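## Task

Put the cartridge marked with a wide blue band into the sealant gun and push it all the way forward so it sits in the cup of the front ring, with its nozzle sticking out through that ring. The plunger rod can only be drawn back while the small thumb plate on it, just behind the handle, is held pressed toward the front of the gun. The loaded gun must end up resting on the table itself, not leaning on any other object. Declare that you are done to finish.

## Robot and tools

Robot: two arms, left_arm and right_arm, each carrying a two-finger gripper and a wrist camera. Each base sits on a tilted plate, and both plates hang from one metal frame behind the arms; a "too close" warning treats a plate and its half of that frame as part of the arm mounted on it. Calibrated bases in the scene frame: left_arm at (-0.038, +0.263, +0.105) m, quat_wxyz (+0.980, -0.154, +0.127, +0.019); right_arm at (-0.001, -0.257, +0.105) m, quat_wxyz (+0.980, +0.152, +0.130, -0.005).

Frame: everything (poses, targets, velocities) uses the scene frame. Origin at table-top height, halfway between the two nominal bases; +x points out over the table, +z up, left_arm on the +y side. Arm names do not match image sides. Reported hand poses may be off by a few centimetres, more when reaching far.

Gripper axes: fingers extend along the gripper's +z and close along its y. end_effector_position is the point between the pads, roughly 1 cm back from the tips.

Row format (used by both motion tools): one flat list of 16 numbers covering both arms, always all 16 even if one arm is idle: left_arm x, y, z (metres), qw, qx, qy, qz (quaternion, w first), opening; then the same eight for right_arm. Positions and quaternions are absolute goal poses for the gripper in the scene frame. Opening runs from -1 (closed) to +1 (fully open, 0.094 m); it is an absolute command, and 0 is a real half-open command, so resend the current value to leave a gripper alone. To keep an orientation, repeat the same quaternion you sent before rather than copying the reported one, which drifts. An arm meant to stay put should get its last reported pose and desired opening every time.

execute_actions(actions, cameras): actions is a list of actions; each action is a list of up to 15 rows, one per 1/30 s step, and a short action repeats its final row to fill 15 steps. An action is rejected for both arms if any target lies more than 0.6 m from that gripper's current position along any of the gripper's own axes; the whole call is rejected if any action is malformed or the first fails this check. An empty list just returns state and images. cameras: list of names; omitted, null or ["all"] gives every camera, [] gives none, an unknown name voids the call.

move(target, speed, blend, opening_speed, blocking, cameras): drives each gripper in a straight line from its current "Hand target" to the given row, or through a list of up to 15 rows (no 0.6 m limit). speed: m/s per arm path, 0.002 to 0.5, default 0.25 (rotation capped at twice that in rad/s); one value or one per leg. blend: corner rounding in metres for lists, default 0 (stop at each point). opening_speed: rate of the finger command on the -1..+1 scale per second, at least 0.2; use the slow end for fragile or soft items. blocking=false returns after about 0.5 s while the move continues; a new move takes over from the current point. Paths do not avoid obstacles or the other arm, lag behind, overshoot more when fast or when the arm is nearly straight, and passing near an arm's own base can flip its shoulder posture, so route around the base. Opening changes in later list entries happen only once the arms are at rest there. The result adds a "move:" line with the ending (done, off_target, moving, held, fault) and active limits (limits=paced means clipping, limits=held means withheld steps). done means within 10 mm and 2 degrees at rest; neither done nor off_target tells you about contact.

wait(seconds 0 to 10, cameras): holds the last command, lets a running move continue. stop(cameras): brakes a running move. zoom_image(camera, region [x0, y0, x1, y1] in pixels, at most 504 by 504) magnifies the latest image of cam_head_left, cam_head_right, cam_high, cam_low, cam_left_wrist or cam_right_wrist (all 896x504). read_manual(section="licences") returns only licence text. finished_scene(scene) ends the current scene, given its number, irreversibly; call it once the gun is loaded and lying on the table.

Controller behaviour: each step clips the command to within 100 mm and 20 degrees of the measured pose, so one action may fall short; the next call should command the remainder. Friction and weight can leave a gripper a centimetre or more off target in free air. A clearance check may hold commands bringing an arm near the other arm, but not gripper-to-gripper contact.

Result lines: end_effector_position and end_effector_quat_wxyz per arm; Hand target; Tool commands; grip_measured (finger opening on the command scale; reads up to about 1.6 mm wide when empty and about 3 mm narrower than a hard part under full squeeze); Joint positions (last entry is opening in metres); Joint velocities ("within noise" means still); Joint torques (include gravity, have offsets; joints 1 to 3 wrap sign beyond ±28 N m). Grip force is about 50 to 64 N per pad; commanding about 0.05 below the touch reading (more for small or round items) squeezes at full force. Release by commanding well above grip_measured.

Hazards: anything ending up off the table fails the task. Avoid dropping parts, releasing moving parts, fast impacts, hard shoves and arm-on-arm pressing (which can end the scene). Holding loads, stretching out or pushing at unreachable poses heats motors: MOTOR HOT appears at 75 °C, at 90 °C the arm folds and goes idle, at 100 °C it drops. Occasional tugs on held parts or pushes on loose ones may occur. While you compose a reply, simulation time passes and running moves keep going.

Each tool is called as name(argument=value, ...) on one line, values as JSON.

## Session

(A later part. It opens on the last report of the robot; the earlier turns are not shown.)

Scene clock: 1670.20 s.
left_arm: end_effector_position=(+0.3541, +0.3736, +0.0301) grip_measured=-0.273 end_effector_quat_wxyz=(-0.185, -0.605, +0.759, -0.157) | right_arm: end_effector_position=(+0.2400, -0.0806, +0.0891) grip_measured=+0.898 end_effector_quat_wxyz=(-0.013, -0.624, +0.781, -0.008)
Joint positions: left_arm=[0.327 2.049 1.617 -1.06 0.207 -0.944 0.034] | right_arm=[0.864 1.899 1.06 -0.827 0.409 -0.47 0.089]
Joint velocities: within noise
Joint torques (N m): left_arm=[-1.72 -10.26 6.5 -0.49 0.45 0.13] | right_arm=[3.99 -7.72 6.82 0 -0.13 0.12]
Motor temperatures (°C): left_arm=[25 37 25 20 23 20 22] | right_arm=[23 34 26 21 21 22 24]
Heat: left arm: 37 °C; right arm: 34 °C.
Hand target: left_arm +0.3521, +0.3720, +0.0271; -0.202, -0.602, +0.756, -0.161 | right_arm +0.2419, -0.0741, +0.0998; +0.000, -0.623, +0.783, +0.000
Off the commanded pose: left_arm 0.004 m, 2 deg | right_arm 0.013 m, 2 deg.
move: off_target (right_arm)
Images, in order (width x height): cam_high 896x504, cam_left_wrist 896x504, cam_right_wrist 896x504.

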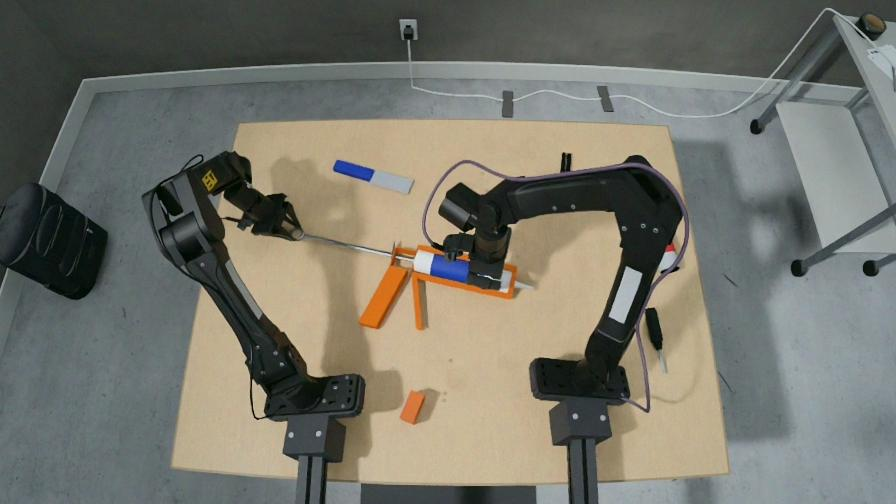

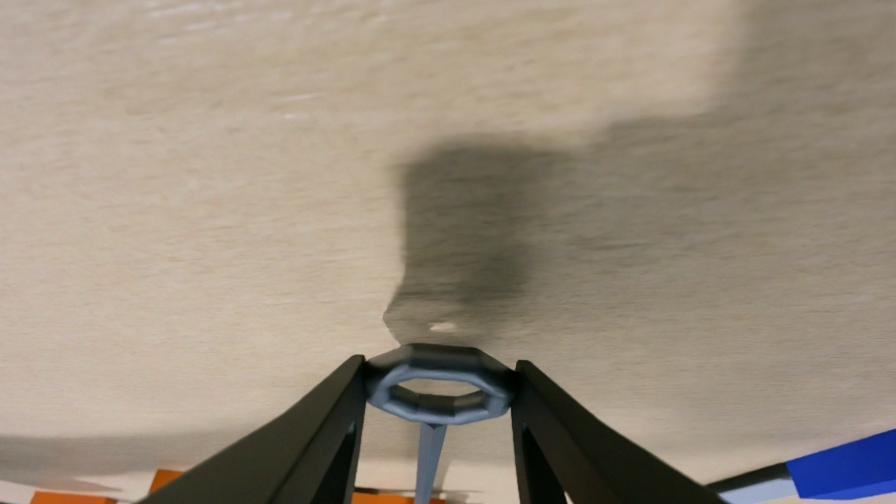

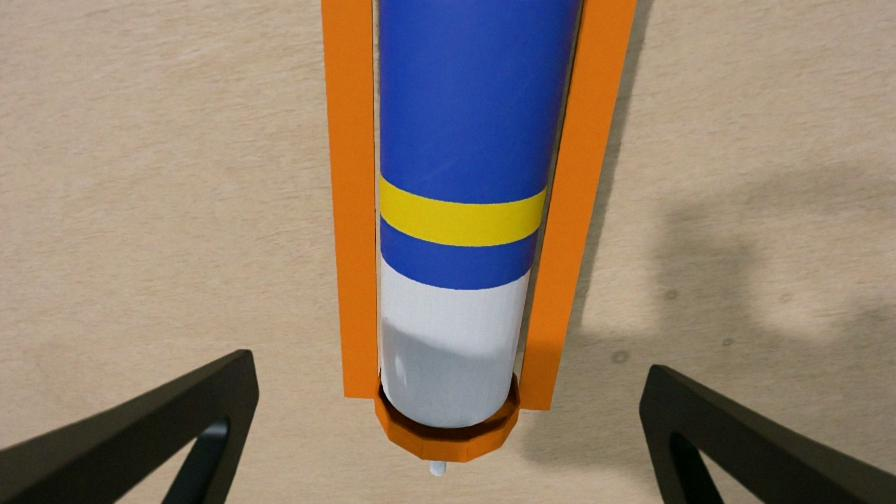

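move(target=[0.352, 0.372, 0.027, -0.2025, -0.6013, 0.7559, -0.1611, -0.6, 0.2435, -0.073, 0.044, 0, -0.6225, 0.7826, 0, 0.4], speed=0.06, cameras=["cam_right_wrist"])

Scene clock: 1710.03 s.
left_arm: end_effector_position=(+0.3541, +0.3736, +0.0301) grip_measured=-0.273 end_effector_quat_wxyz=(-0.185, -0.605, +0.759, -0.157) | right_arm: end_effector_position=(+0.2484, -0.0728, +0.0492) grip_measured=+0.402 end_effector_quat_wxyz=(+0.005, -0.618, +0.786, -0.004)
Joint positions: left_arm=[0.327 2.049 1.617 -1.06 0.207 -0.944 0.034] | right_arm=[0.809 1.983 1.001 -0.622 0.409 -0.53 0.066]
Joint velocities: within noise
Joint torques (N m): left_arm=[-1.73 -10.28 6.49 -0.5 0.44 0.13] | right_arm=[2.88 -5.64 3.47 0.48 -0.09 -0.03]
Motor temperatures (°C): left_arm=[23 36 26 20 22 20 22] | right_arm=[23 36 26 21 21 22 23]
Heat: left arm: 36 °C; right arm: 36 °C.
Hand target: left_arm +0.3521, +0.3720, +0.0271; -0.202, -0.602, +0.756, -0.161 | right_arm +0.2434, -0.0731, +0.0441; +0.000, -0.623, +0.783, +0.000
Off the commanded pose: left_arm 0.004 m, 2 deg | right_arm 0.007 m, 1 deg.
move: done
Images, in order (width x height): cam_right_wrist 896x504.

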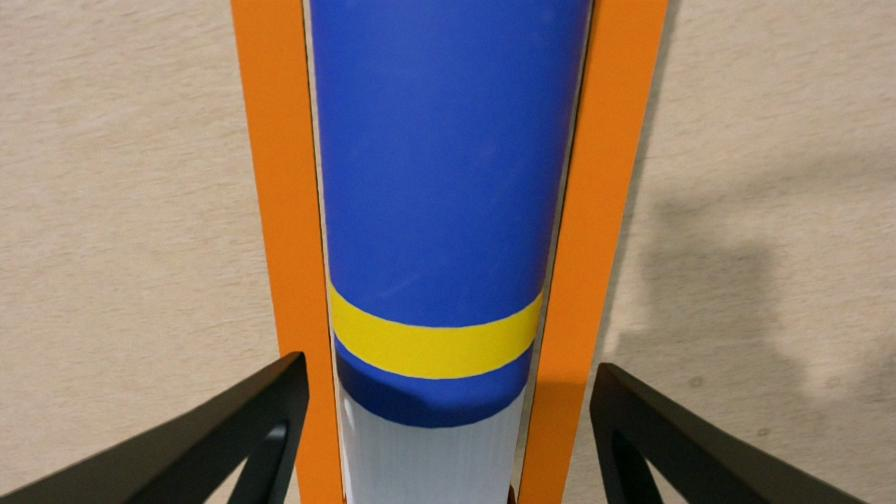

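move(target=[[0.352, 0.372, 0.027, -0.2025, -0.6013, 0.7559, -0.1611, -0.6, 0.2415, -0.075, 0.033, 0, -0.6225, 0.7826, 0, 0.15]], speed=0.04, cameras=["cam_right_wrist"])

Scene clock: 1716.63 s.
left_arm: end_effector_position=(+0.3541, +0.3736, +0.0301) grip_measured=-0.273 end_effector_quat_wxyz=(-0.185, -0.605, +0.759, -0.157) | right_arm: end_effector_position=(+0.2467, -0.0744, +0.0387) grip_measured=+0.152 end_effector_quat_wxyz=(+0.006, -0.618, +0.786, -0.003)
Joint positions: left_arm=[0.327 2.049 1.617 -1.06 0.207 -0.944 0.034] | right_arm=[0.796 1.999 0.975 -0.571 0.409 -0.545 0.054]
Joint velocities: within noise
Joint torques (N m): left_arm=[-1.73 -10.26 6.52 -0.51 0.45 0.14] | right_arm=[2.82 -5.55 3.23 0.42 -0.08 -0.05]
Motor temperatures (°C): left_arm=[23 36 26 20 22 20 22] | right_arm=[23 36 26 21 21 22 23]
Heat: left arm: 36 °C; right arm: 36 °C.
Hand target: left_arm +0.3521, +0.3720, +0.0271; -0.202, -0.602, +0.756, -0.161 | right_arm +0.2414, -0.0752, +0.0332; +0.000, -0.623, +0.783, +0.000
Off the commanded pose: left_arm 0.004 m, 2 deg | right_arm 0.008 m, 1 deg.
move: done
Images, in order (width x height): cam_right_wrist 896x504.

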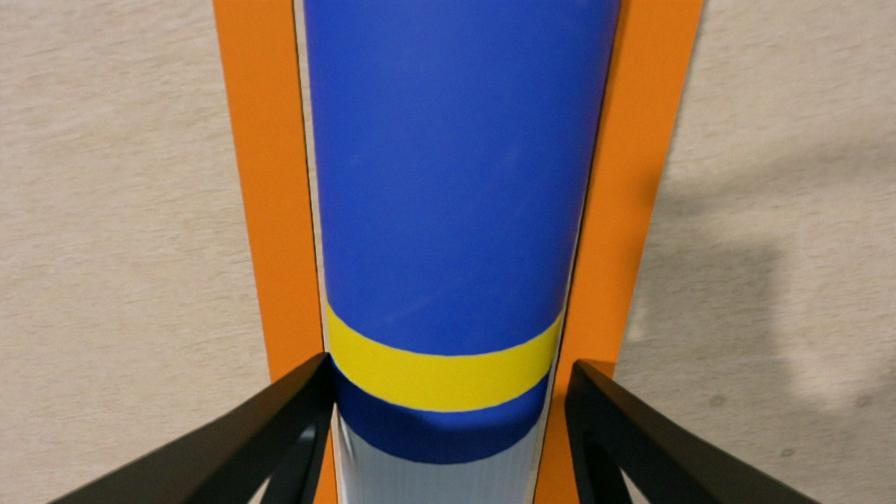

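move(target=[[0.352, 0.372, 0.027, -0.2025, -0.6013, 0.7559, -0.1611, -0.6, 0.2395, -0.0745, 0.033, 0, -0.6225, 0.7826, 0, -0.12]], speed=0.04, opening_speed=0.3, cameras=["cam_right_wrist"])

Scene clock: 1724.93 s.
left_arm: end_effector_position=(+0.3541, +0.3736, +0.0301) grip_measured=-0.273 end_effector_quat_wxyz=(-0.185, -0.605, +0.759, -0.157) | right_arm: end_effector_position=(+0.2467, -0.0742, +0.0387) grip_measured=-0.052 end_effector_quat_wxyz=(+0.006, -0.618, +0.786, -0.003)
Joint positions: left_arm=[0.327 2.049 1.617 -1.06 0.207 -0.944 0.034] | right_arm=[0.796 1.999 0.975 -0.571 0.408 -0.546 0.045]
Joint velocities: within noise
Joint torques (N m): left_arm=[-1.72 -10.3 6.52 -0.5 0.45 0.13] | right_arm=[3.21 -5.57 2.81 0.43 -0.08 0.01]
Motor temperatures (°C): left_arm=[23 36 26 20 22 20 23] | right_arm=[23 36 26 21 21 22 23]
Heat: left arm: 36 °C; right arm: 36 °C.
Hand target: left_arm +0.3521, +0.3720, +0.0271; -0.202, -0.602, +0.756, -0.161 | right_arm +0.2394, -0.0747, +0.0332; +0.000, -0.623, +0.783, +0.000
Off the commanded pose: left_arm 0.004 m, 2 deg | right_arm 0.009 m, 1 deg.
move: done
Images, in order (width x height): cam_right_wrist 896x504.

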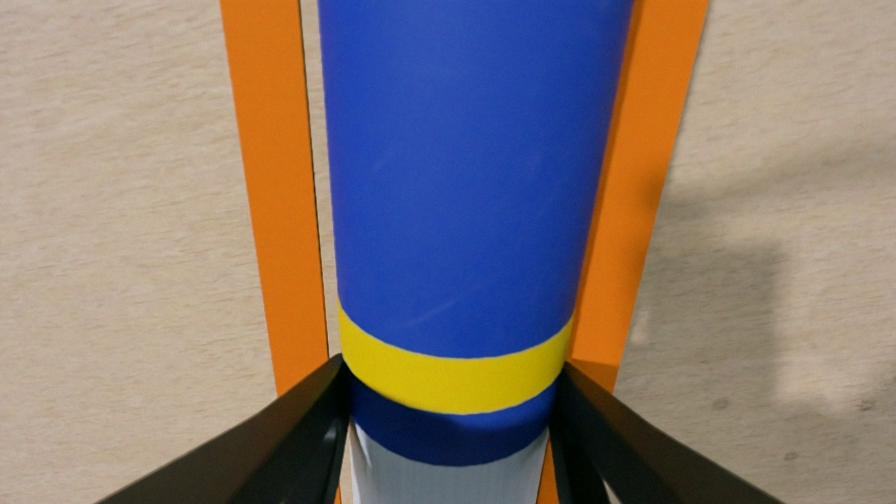

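move(target=[[0.352, 0.372, 0.027, -0.2025, -0.6013, 0.7559, -0.1611, -0.6, 0.237, -0.0745, 0.036, 0, -0.6225, 0.7826, 0, -0.12],[0.352, 0.372, 0.027, -0.2025, -0.6013, 0.7559, -0.1611, -0.6, 0.2335, -0.092, 0.036, 0, -0.6225, 0.7826, 0, -0.12]], speed=0.04, cameras=["cam_right_wrist","cam_left_wrist","cam_high"])

Scene clock: 1731.83 s.
left_arm: end_effector_position=(+0.3541, +0.3733, +0.0303) grip_measured=-0.273 end_effector_quat_wxyz=(-0.185, -0.605, +0.758, -0.157) | right_arm: end_effector_position=(+0.2443, -0.0766, +0.0383) grip_measured=-0.054 end_effector_quat_wxyz=(+0.025, -0.616, +0.787, +0.005)
Joint positions: left_arm=[0.327 2.049 1.617 -1.061 0.209 -0.943 0.034] | right_arm=[0.789 1.959 0.914 -0.506 0.398 -0.563 0.044]
Joint velocities: within noise
Joint torques (N m): left_arm=[-1.73 -10.25 6.53 -0.51 0.43 0.13] | right_arm=[1.99 -7.28 2.02 -0.1 0.03 -0.04]
Motor temperatures (°C): left_arm=[23 36 26 20 22 20 23] | right_arm=[23 36 26 21 21 22 24]
Heat: left arm: 36 °C; right arm: 36 °C.
Hand target: left_arm +0.3520, +0.3719, +0.0271; -0.202, -0.602, +0.756, -0.161 | right_arm +0.2337, -0.0915, +0.0358; +0.000, -0.623, +0.783, +0.000
Off the commanded pose: left_arm 0.004 m, 2 deg | right_arm 0.019 m, 3 deg.
move: off_target (right_arm)
Images, in order (width x height): cam_high 896x504, cam_left_wrist 896x504, cam_right_wrist 896x504.

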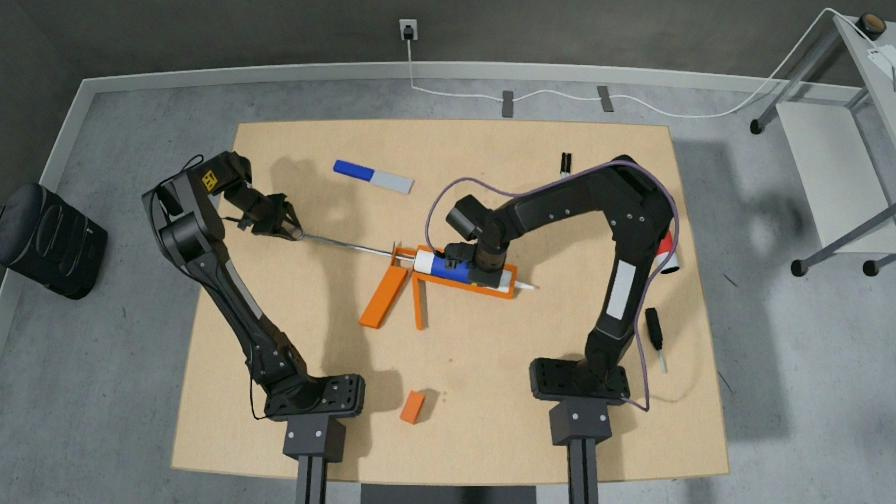

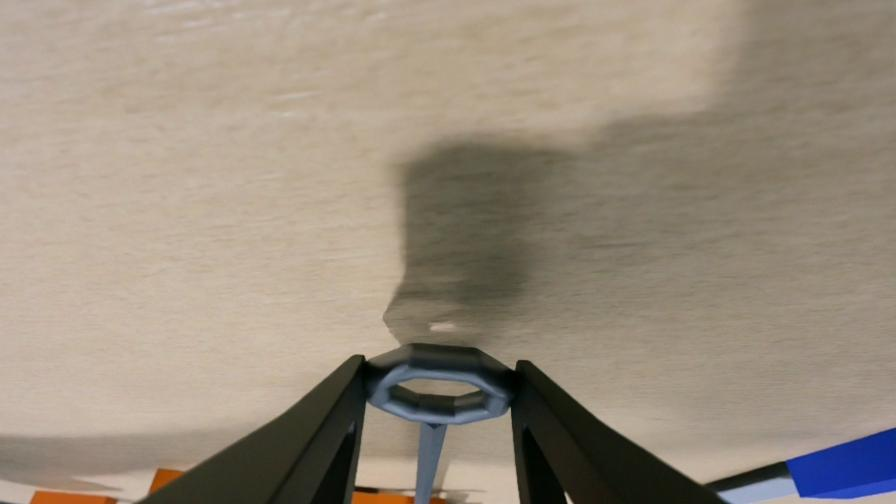

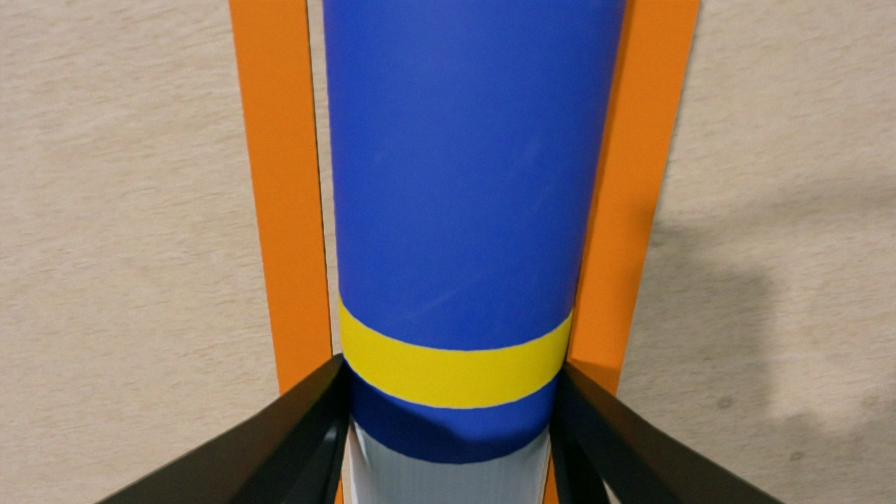

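move(target=[[0.352, 0.372, 0.027, -0.2025, -0.6013, 0.7559, -0.1611, -0.6, 0.229, -0.112, 0.036, 0, -0.6225, 0.7826, 0, -0.2]], speed=0.04, cameras=["cam_right_wrist","cam_high"])

Scene clock: 1736.80 s.
left_arm: end_effector_position=(+0.3515, +0.3669, +0.0308) grip_measured=-0.274 end_effector_quat_wxyz=(-0.200, -0.603, +0.754, -0.167) | right_arm: end_effector_position=(+0.2420, -0.0847, +0.0384) grip_measured=-0.055 end_effector_quat_wxyz=(+0.040, -0.615, +0.787, +0.022)
Joint positions: left_arm=[0.327 2.057 1.617 -1.077 0.237 -0.941 0.034] | right_arm=[0.757 1.9 0.845 -0.447 0.363 -0.608 0.044]
Joint velocities: within noise
Joint torques (N m): left_arm=[-1.77 -10.86 6.52 -0.4 0.17 0.12] | right_arm=[1.55 -7.38 1.87 -0.42 0.37 -0.02]
Motor temperatures (°C): left_arm=[23 36 26 20 22 20 23] | right_arm=[23 36 25 21 21 22 24]
Heat: left arm: 36 °C; right arm: 36 °C.
Hand target: left_arm +0.3519, +0.3719, +0.0271; -0.202, -0.601, +0.756, -0.161 | right_arm +0.2294, -0.1103, +0.0355; +0.001, -0.623, +0.782, +0.001
Off the commanded pose: left_arm 0.006 m, 1 deg | right_arm 0.030 m, 5 deg.
move: off_target (right_arm)
Images, in order (width x height): cam_high 896x504, cam_right_wrist 896x504.

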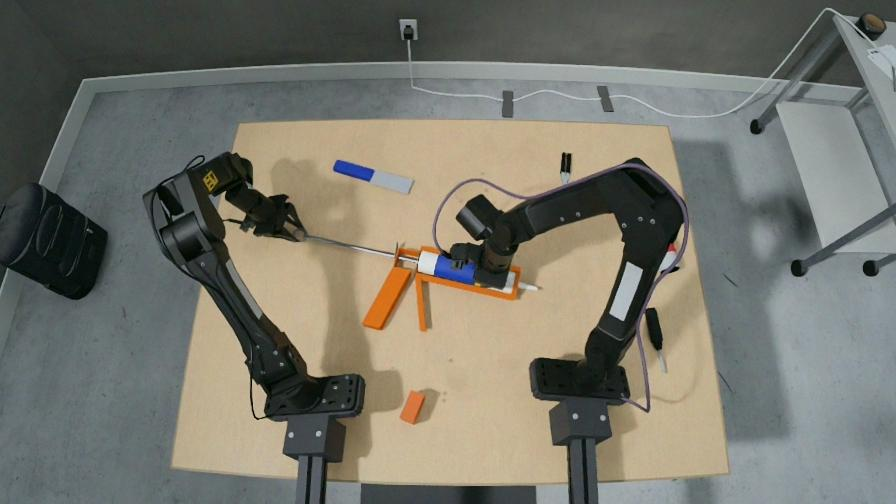

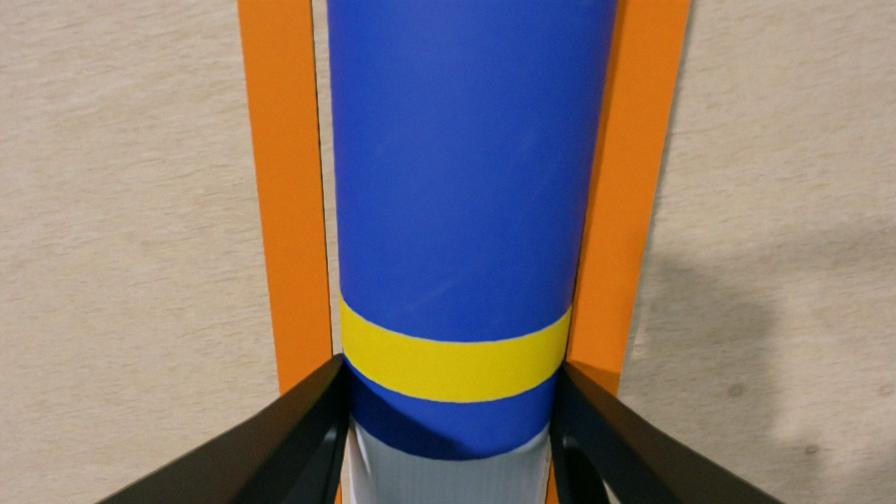

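zoom_image(camera="cam_high", region=[400, 230, 560, 320])

zoom_image(camera="cam_low", region=[500, 210, 720, 300])

zoom_image(camera="cam_head_right", region=[400, 180, 520, 260])

Scaled by 3.150 from the camera's 896x504 image, which has a finer 1280x720 frame.

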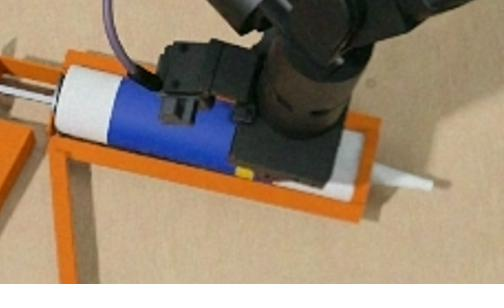

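This scene's latest camera images include none from cam_low. They are from: cam_high, cam_right_wrist. cam_low's image comes with the result of a call that names it in "cameras".

This scene's latest camera images include none from cam_head_right. They are from: cam_high, cam_right_wrist. cam_head_right's image comes with the result of a call that names it in "cameras".

move(target=[[0.352, 0.370, 0.027, -0.2025, -0.6013, 0.7559, -0.1611, -0.6, 0.238, -0.092, 0.036, 0, -0.6225, 0.7826, 0, 0.2],[0.352, 0.370, 0.027, -0.2025, -0.6013, 0.7559, -0.1611, -0.6, 0.242, -0.09, 0.15, 0, -0.6225, 0.7826, 0, 0.2]], speed=0.15)

Scene clock: 1794.73 s.
left_arm: end_effector_position=(+0.3513, +0.3672, +0.0307) grip_measured=-0.274 end_effector_quat_wxyz=(-0.200, -0.602, +0.755, -0.167) | right_arm: end_effector_position=(+0.2384, -0.0955, +0.1387) grip_measured=+0.198 end_effector_quat_wxyz=(-0.015, -0.625, +0.780, -0.006)
Joint positions: left_arm=[0.327 2.057 1.617 -1.077 0.235 -0.941 0.034] | right_arm=[0.899 1.78 1.129 -1.033 0.399 -0.434 0.056]
Joint velocities: within noise
Joint torques (N m): left_arm=[-2.09 -10.99 6.09 -0.35 0.18 0.07] | right_arm=[3.66 -6.75 8.09 0.01 -0.06 0.11]
Motor temperatures (°C): left_arm=[23 41 26 20 21 20 23] | right_arm=[23 36 26 21 21 22 25]
Heat: left arm: 41 °C; right arm: 36 °C.
Hand target: left_arm +0.3520, +0.3699, +0.0271; -0.202, -0.601, +0.756, -0.161 | right_arm +0.2419, -0.0901, +0.1499; +0.000, -0.623, +0.782, +0.000
Off the commanded pose: left_arm 0.005 m, 1 deg | right_arm 0.013 m, 2 deg.
move: off_target (right_arm)

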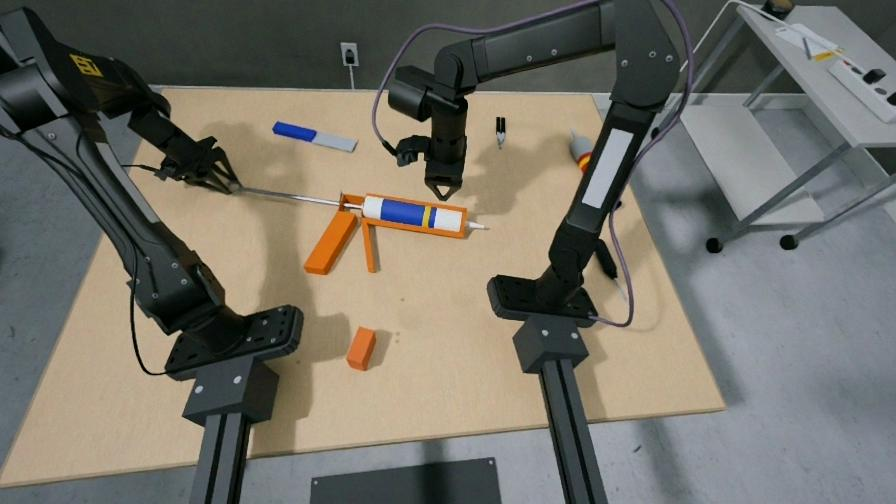

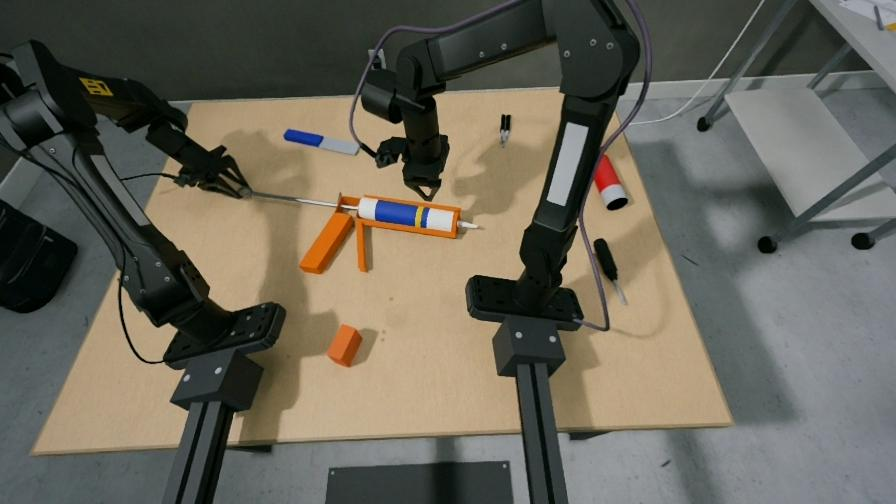

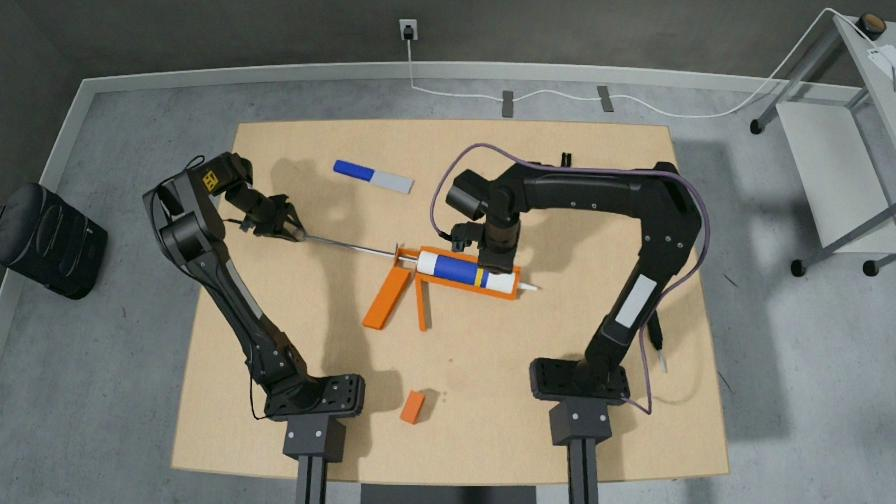

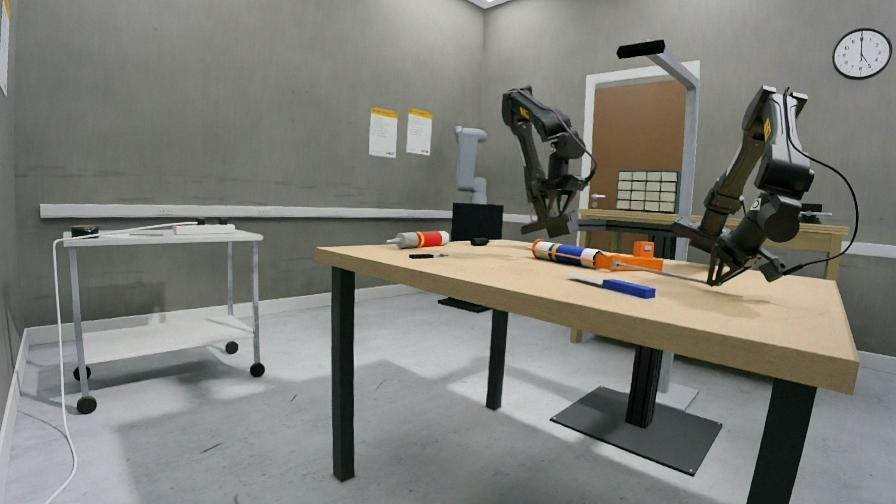

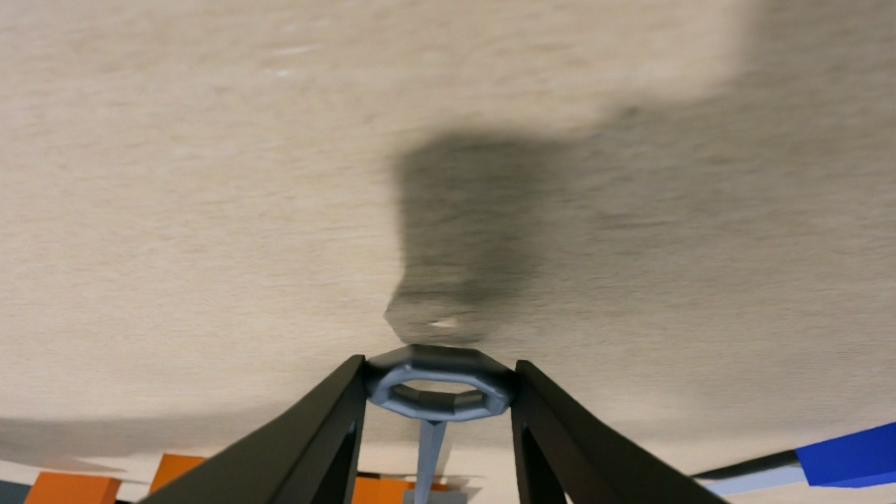

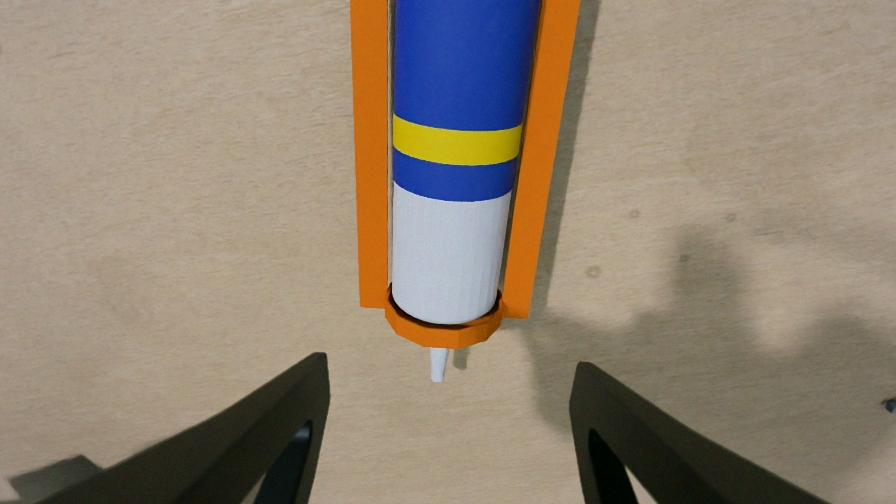

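zoom_image(camera="cam_head_left", region=[320, 170, 500, 270])

zoom_image(camera="cam_right_wrist", region=[350, 240, 550, 400])

Scaled by 2.800 from the camera's 896x504 image, which has a finer 1280x720 frame.

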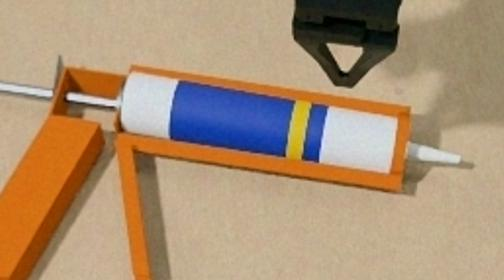

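Scaled by 2.520 from the camera's 896x504 image, which has a finer 1280x720 frame.

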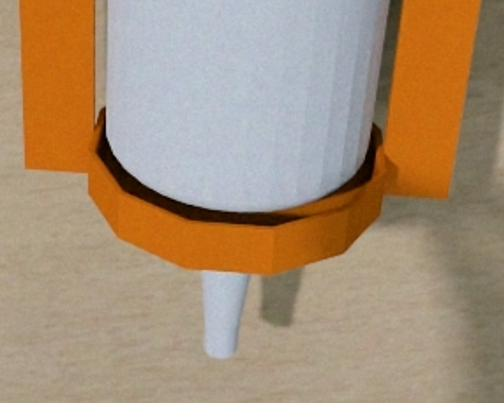

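move(target=[[0.352, 0.370, 0.027, -0.2025, -0.6013, 0.7559, -0.1611, -0.6, 0.285, 0.115, 0.15, 0, -0.6225, 0.7826, 0, 0.2]], speed=0.2, cameras=["cam_right_wrist"])

zoom_image(camera="cam_right_wrist", region=[250, 50, 650, 450])

Scene clock: 1810.93 s.
left_arm: end_effector_position=(+0.3513, +0.3672, +0.0307) grip_measured=-0.274 end_effector_quat_wxyz=(-0.200, -0.602, +0.755, -0.167) | right_arm: end_effector_position=(+0.2915, +0.1073, +0.1476) grip_measured=+0.198 end_effector_quat_wxyz=(+0.000, -0.620, +0.785, -0.005)
Joint positions: left_arm=[0.327 2.057 1.617 -1.077 0.235 -0.941 0.034] | right_arm=[1.066 2.618 2.323 -1.428 0.385 -0.252 0.056]
Joint velocities: within noise
Joint torques (N m): left_arm=[-2.15 -11 6.08 -0.35 0.19 0.06] | right_arm=[5.63 -9.21 8.98 0.02 -0.11 0.11]
Motor temperatures (°C): left_arm=[23 42 26 20 21 20 23] | right_arm=[23 37 27 21 21 22 24]
Heat: left arm: 42 °C; right arm: 37 °C.
Hand target: left_arm +0.3520, +0.3699, +0.0271; -0.202, -0.601, +0.756, -0.161 | right_arm +0.2850, +0.1147, +0.1500; +0.001, -0.623, +0.783, +0.000
Off the commanded pose: left_arm 0.005 m, 1 deg | right_arm 0.010 m, 1 deg.
move: done
Images, in order (width x height): cam_right_wrist 896x504.

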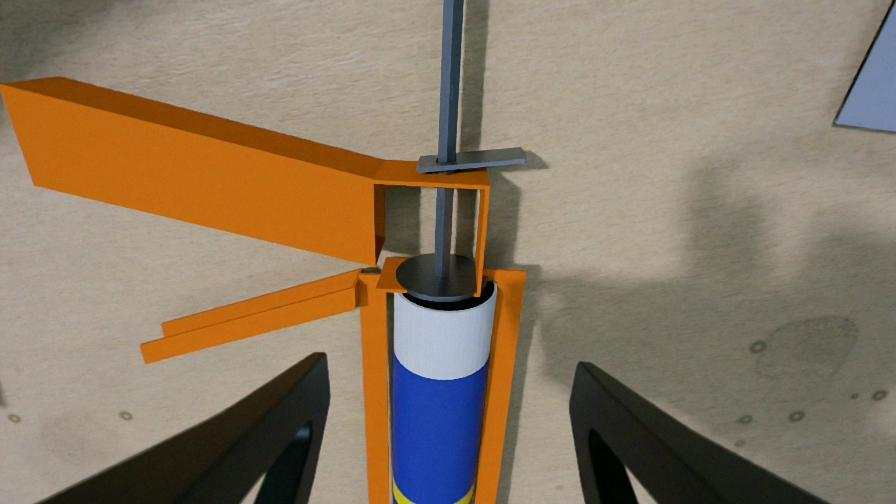

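Scaled by 1.260 from the camera's 896x504 image, which has a finer 1280x720 frame.

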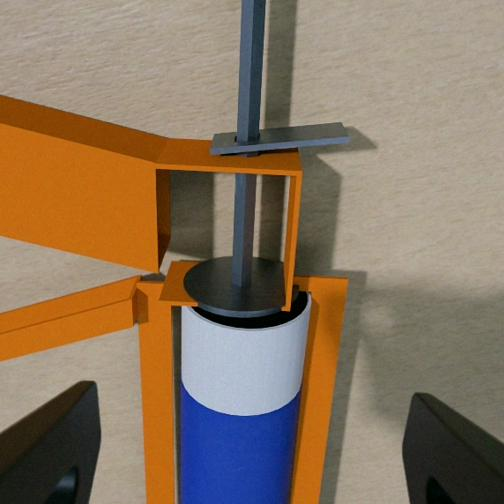

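move(target=[[0.352, 0.370, 0.027, -0.2025, -0.6013, 0.7559, -0.1611, -0.6, 0.2335, -0.100, 0.09, 0, -0.6225, 0.7826, 0, 0.25],[0.352, 0.370, 0.027, -0.2025, -0.6013, 0.7559, -0.1611, -0.6, 0.2335, -0.100, 0.034, 0, -0.6225, 0.7826, 0, 0.25]], speed=[0.2,0.06], cameras=["cam_right_wrist"])

Scene clock: 1834.37 s.
left_arm: end_effector_position=(+0.3513, +0.3672, +0.0307) grip_measured=-0.274 end_effector_quat_wxyz=(-0.200, -0.602, +0.755, -0.167) | right_arm: end_effector_position=(+0.2365, -0.0977, +0.0387) grip_measured=+0.248 end_effector_quat_wxyz=(+0.004, -0.618, +0.786, +0.004)
Joint positions: left_arm=[0.327 2.057 1.617 -1.077 0.235 -0.941 0.034] | right_arm=[0.758 1.914 0.872 -0.54 0.396 -0.586 0.059]
Joint velocities: within noise
Joint torques (N m): left_arm=[-2.1 -11 6.11 -0.35 0.18 0.07] | right_arm=[2.59 -5.09 3.17 0.43 0.06 -0.09]
Motor temperatures (°C): left_arm=[23 42 26 20 21 20 23] | right_arm=[24 37 27 21 21 22 24]
Heat: left arm: 42 °C; right arm: 37 °C.
Hand target: left_arm +0.3520, +0.3699, +0.0271; -0.202, -0.601, +0.756, -0.161 | right_arm +0.2335, -0.1000, +0.0341; +0.000, -0.622, +0.783, +0.000
Off the commanded pose: left_arm 0.005 m, 1 deg | right_arm 0.006 m, 1 deg.
move: done
Images, in order (width x height): cam_right_wrist 896x504.

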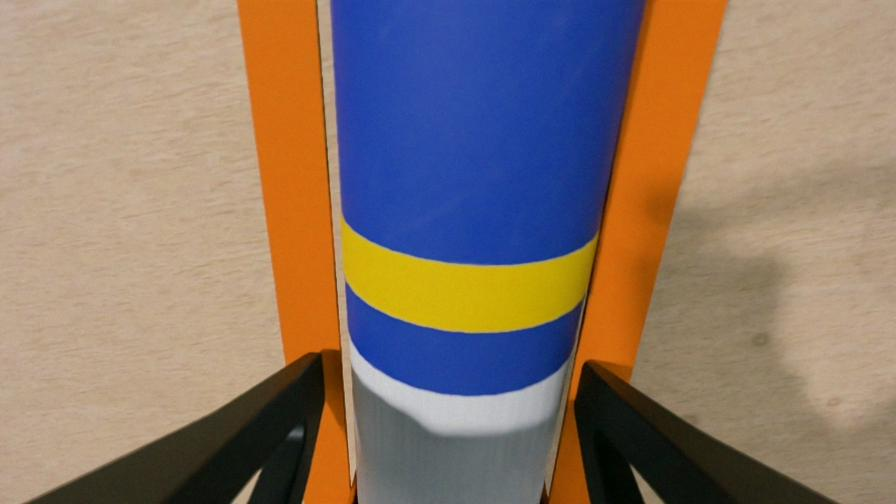

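move(target=[[0.352, 0.370, 0.027, -0.2025, -0.6013, 0.7559, -0.1611, -0.6, 0.2335, -0.100, 0.029, 0, -0.6225, 0.7826, 0, 0.1],[0.352, 0.370, 0.027, -0.2025, -0.6013, 0.7559, -0.1611, -0.6, 0.2335, -0.100, 0.029, 0, -0.6225, 0.7826, 0, -0.25]], speed=[0.06,0.06], opening_speed=0.4, cameras=["cam_right_wrist"])

move(target=[[0.352, 0.370, 0.027, -0.2025, -0.6013, 0.7559, -0.1611, -0.6, 0.2325, -0.102, 0.047, 0, -0.6225, 0.7826, 0, -0.25]], speed=0.06, cameras=["cam_right_wrist"])

Scene clock: 1842.57 s.
left_arm: end_effector_position=(+0.3513, +0.3672, +0.0307) grip_measured=-0.274 end_effector_quat_wxyz=(-0.200, -0.602, +0.755, -0.167) | right_arm: end_effector_position=(+0.2395, -0.0963, +0.0374) grip_measured=-0.044 end_effector_quat_wxyz=(+0.010, -0.618, +0.786, +0.002)
Joint positions: left_arm=[0.327 2.057 1.617 -1.077 0.235 -0.941 0.034] | right_arm=[0.755 1.918 0.872 -0.523 0.4 -0.593 0.045]
Joint velocities: within noise
Joint torques (N m): left_arm=[-2.17 -10.93 6.09 -0.35 0.19 0.08] | right_arm=[2.3 -4.49 2.59 0.48 0.02 -0.05]
Motor temperatures (°C): left_arm=[23 42 26 20 21 20 23] | right_arm=[23 36 27 21 21 22 24]
Heat: left arm: 42 °C; right arm: 36 °C.
Hand target: left_arm +0.3520, +0.3699, +0.0271; -0.202, -0.601, +0.756, -0.161 | right_arm +0.2334, -0.1001, +0.0294; +0.000, -0.622, +0.783, +0.000
Off the commanded pose: left_arm 0.005 m, 1 deg | right_arm 0.011 m, 1 deg.
move: off_target (right_arm); target 2's new opening was sent with right_arm's hand 0.011 m and 1 deg from that target
Images, in order (width x height): cam_right_wrist 896x504.

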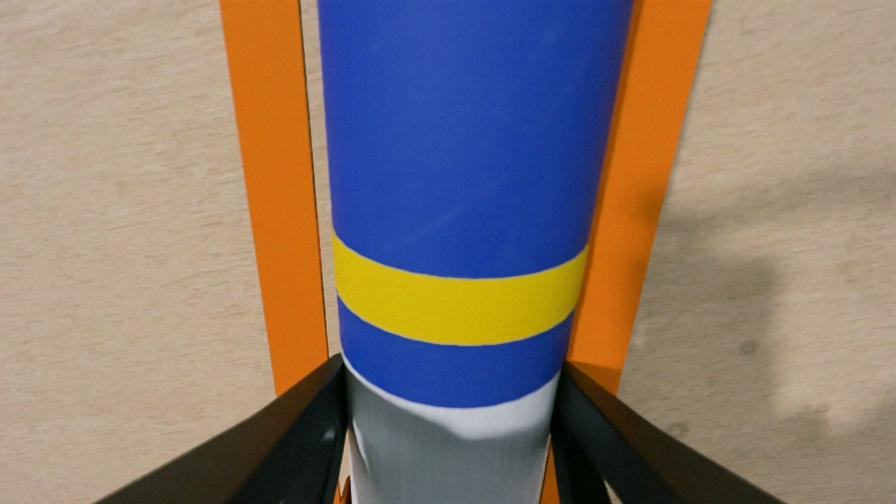

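Scene clock: 1843.47 s.
left_arm: end_effector_position=(+0.3513, +0.3672, +0.0307) grip_measured=-0.274 end_effector_quat_wxyz=(-0.200, -0.602, +0.755, -0.167) | right_arm: end_effector_position=(+0.2379, -0.0984, +0.0384) grip_measured=-0.045 end_effector_quat_wxyz=(+0.005, -0.617, +0.787, +0.002)
Joint positions: left_arm=[0.327 2.057 1.617 -1.077 0.235 -0.941 0.034] | right_arm=[0.755 1.914 0.872 -0.537 0.4 -0.586 0.045]
Joint velocities: within noise
Joint torques (N m): left_arm=[-2.13 -10.97 6.11 -0.35 0.19 0.07] | right_arm=[3.9 -8.2 3.88 -0.25 0.02 0.08]
Motor temperatures (°C): left_arm=[23 42 26 20 21 20 23] | right_arm=[23 36 27 21 21 22 24]
Heat: left arm: 42 °C; right arm: 36 °C.
Hand target: left_arm +0.3520, +0.3699, +0.0271; -0.202, -0.601, +0.756, -0.161 | right_arm +0.2328, -0.1019, +0.0464; +0.000, -0.623, +0.783, +0.000
Off the commanded pose: left_arm 0.005 m, 1 deg | right_arm 0.011 m, 1 deg.
move: off_target (right_arm)
Images, in order (width x height): cam_right_wrist 896x504.

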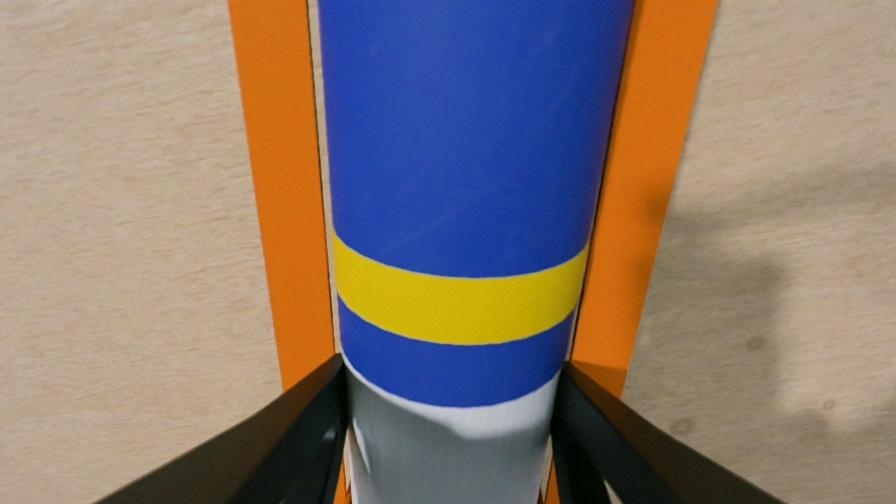

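move(target=[[0.352, 0.370, 0.027, -0.2025, -0.6013, 0.7559, -0.1611, -0.6, 0.2325, -0.101, 0.055, 0, -0.6225, 0.7826, 0, -0.25]], speed=0.06, cameras=["cam_right_wrist","cam_head_left"])

zoom_image(camera="cam_head_left", region=[320, 170, 500, 270])

Scene clock: 1849.37 s.
left_arm: end_effector_position=(+0.3513, +0.3675, +0.0305) grip_measured=-0.274 end_effector_quat_wxyz=(-0.199, -0.602, +0.755, -0.166) | right_arm: end_effector_position=(+0.2330, -0.1019, +0.0411) grip_measured=-0.045 end_effector_quat_wxyz=(-0.005, -0.618, +0.786, +0.000)
Joint positions: left_arm=[0.327 2.057 1.617 -1.077 0.233 -0.939 0.034] | right_arm=[0.762 1.906 0.872 -0.57 0.402 -0.571 0.045]
Joint velocities: within noise
Joint torques (N m): left_arm=[-2.17 -10.96 6.11 -0.37 0.2 0.05] | right_arm=[4.37 -8.96 5.22 -0.31 0 0.09]
Motor temperatures (°C): left_arm=[23 42 26 20 21 20 23] | right_arm=[23 36 26 21 21 22 24]
Heat: left arm: 42 °C; right arm: 36 °C.
Hand target: left_arm +0.3520, +0.3700, +0.0270; -0.202, -0.601, +0.756, -0.161 | right_arm +0.2325, -0.1010, +0.0542; +0.000, -0.623, +0.783, +0.000
Off the commanded pose: left_arm 0.004 m, 1 deg | right_arm 0.014 m, 1 deg.
move: off_target (right_arm)
Images, in order (width x height): cam_head_left 896x504, cam_right_wrist 896x504.

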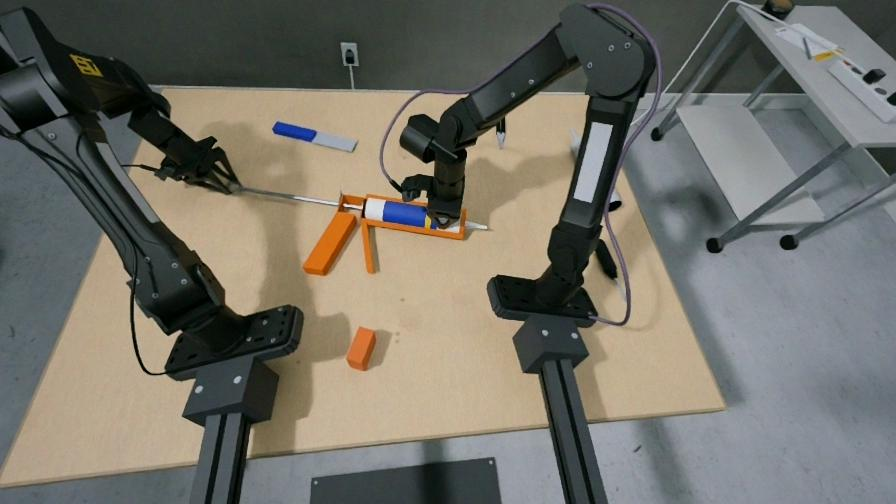

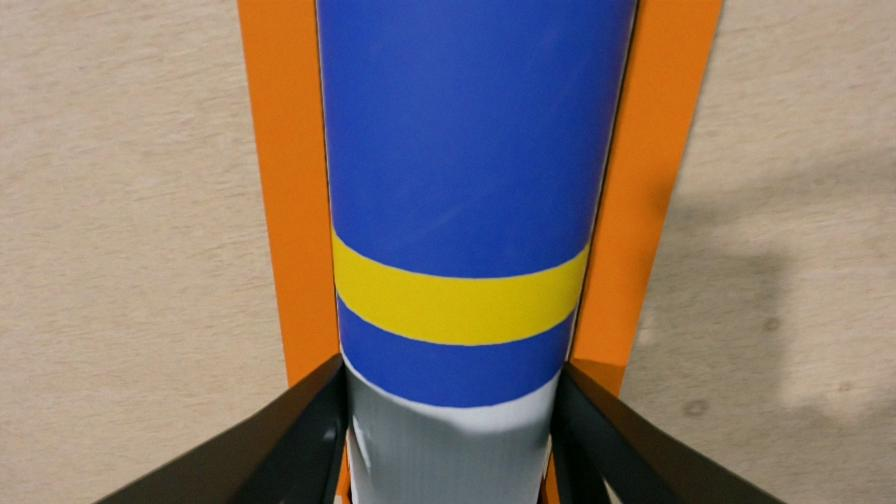

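Scaled by 2.800 from the camera's 896x504 image, which has a finer 1280x720 frame.

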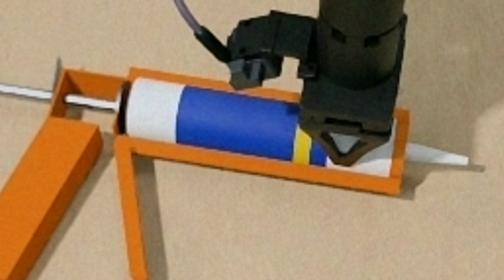

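move(target=[[0.352, 0.370, 0.027, -0.2025, -0.6013, 0.7559, -0.1611, -0.6, 0.2275, -0.123, 0.054, 0, -0.6225, 0.7826, 0, -0.25]], speed=0.05, cameras=["cam_right_wrist","cam_head_left"])

zoom_image(camera="cam_head_left", region=[320, 170, 500, 270])

Scene clock: 1859.03 s.
left_arm: end_effector_position=(+0.3501, +0.3634, +0.0331) grip_measured=-0.275 end_effector_quat_wxyz=(-0.208, -0.600, +0.753, -0.175) | right_arm: end_effector_position=(+0.2322, -0.1076, +0.0462) grip_measured=-0.049 end_effector_quat_wxyz=(+0.014, -0.616, +0.788, +0.013)
Joint positions: left_arm=[0.327 2.057 1.617 -1.09 0.255 -0.935 0.034] | right_arm=[0.744 1.837 0.817 -0.534 0.379 -0.603 0.045]
Joint velocities: within noise
Joint torques (N m): left_arm=[-2.14 -10.99 6.05 -0.26 0 0] | right_arm=[2.35 -8.91 3.15 -0.38 0.23 -0.06]
Motor temperatures (°C): left_arm=[23 42 26 20 21 20 23] | right_arm=[23 37 27 21 21 22 25]
Heat: left arm: 42 °C; right arm: 37 °C.
Hand target: left_arm +0.3519, +0.3700, +0.0272; -0.202, -0.601, +0.756, -0.161 | right_arm +0.2277, -0.1222, +0.0529; +0.000, -0.623, +0.783, +0.000
Off the commanded pose: left_arm 0.009 m, 2 deg | right_arm 0.018 m, 2 deg.
move: off_target (right_arm)
Images, in order (width x height): cam_head_left 896x504, cam_right_wrist 896x504.

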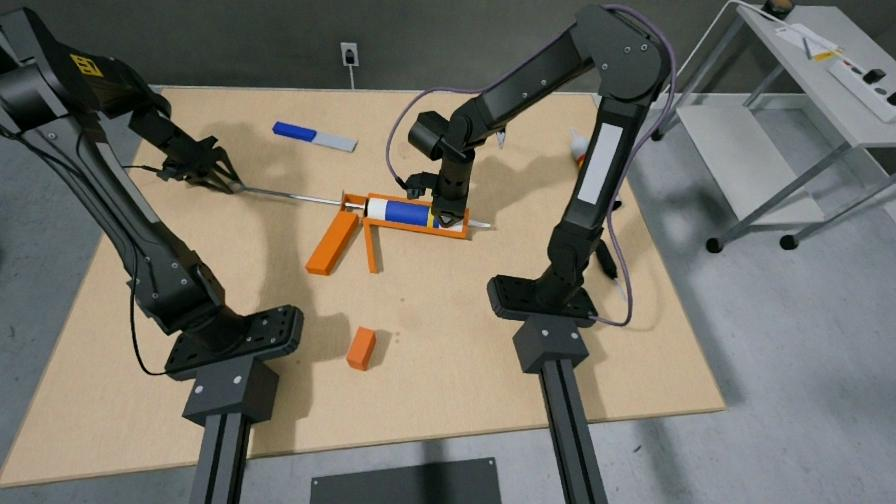

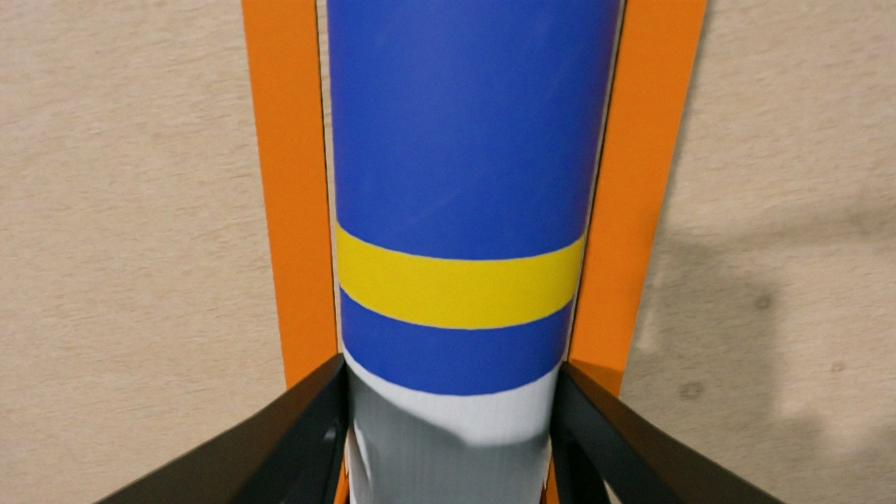

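Scaled by 2.800 from the camera's 896x504 image, which has a finer 1280x720 frame.

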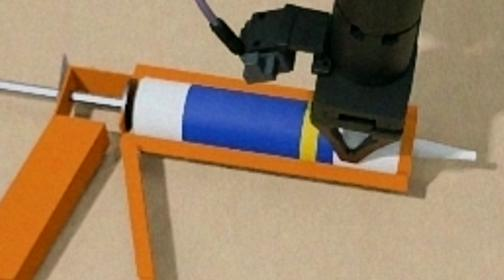

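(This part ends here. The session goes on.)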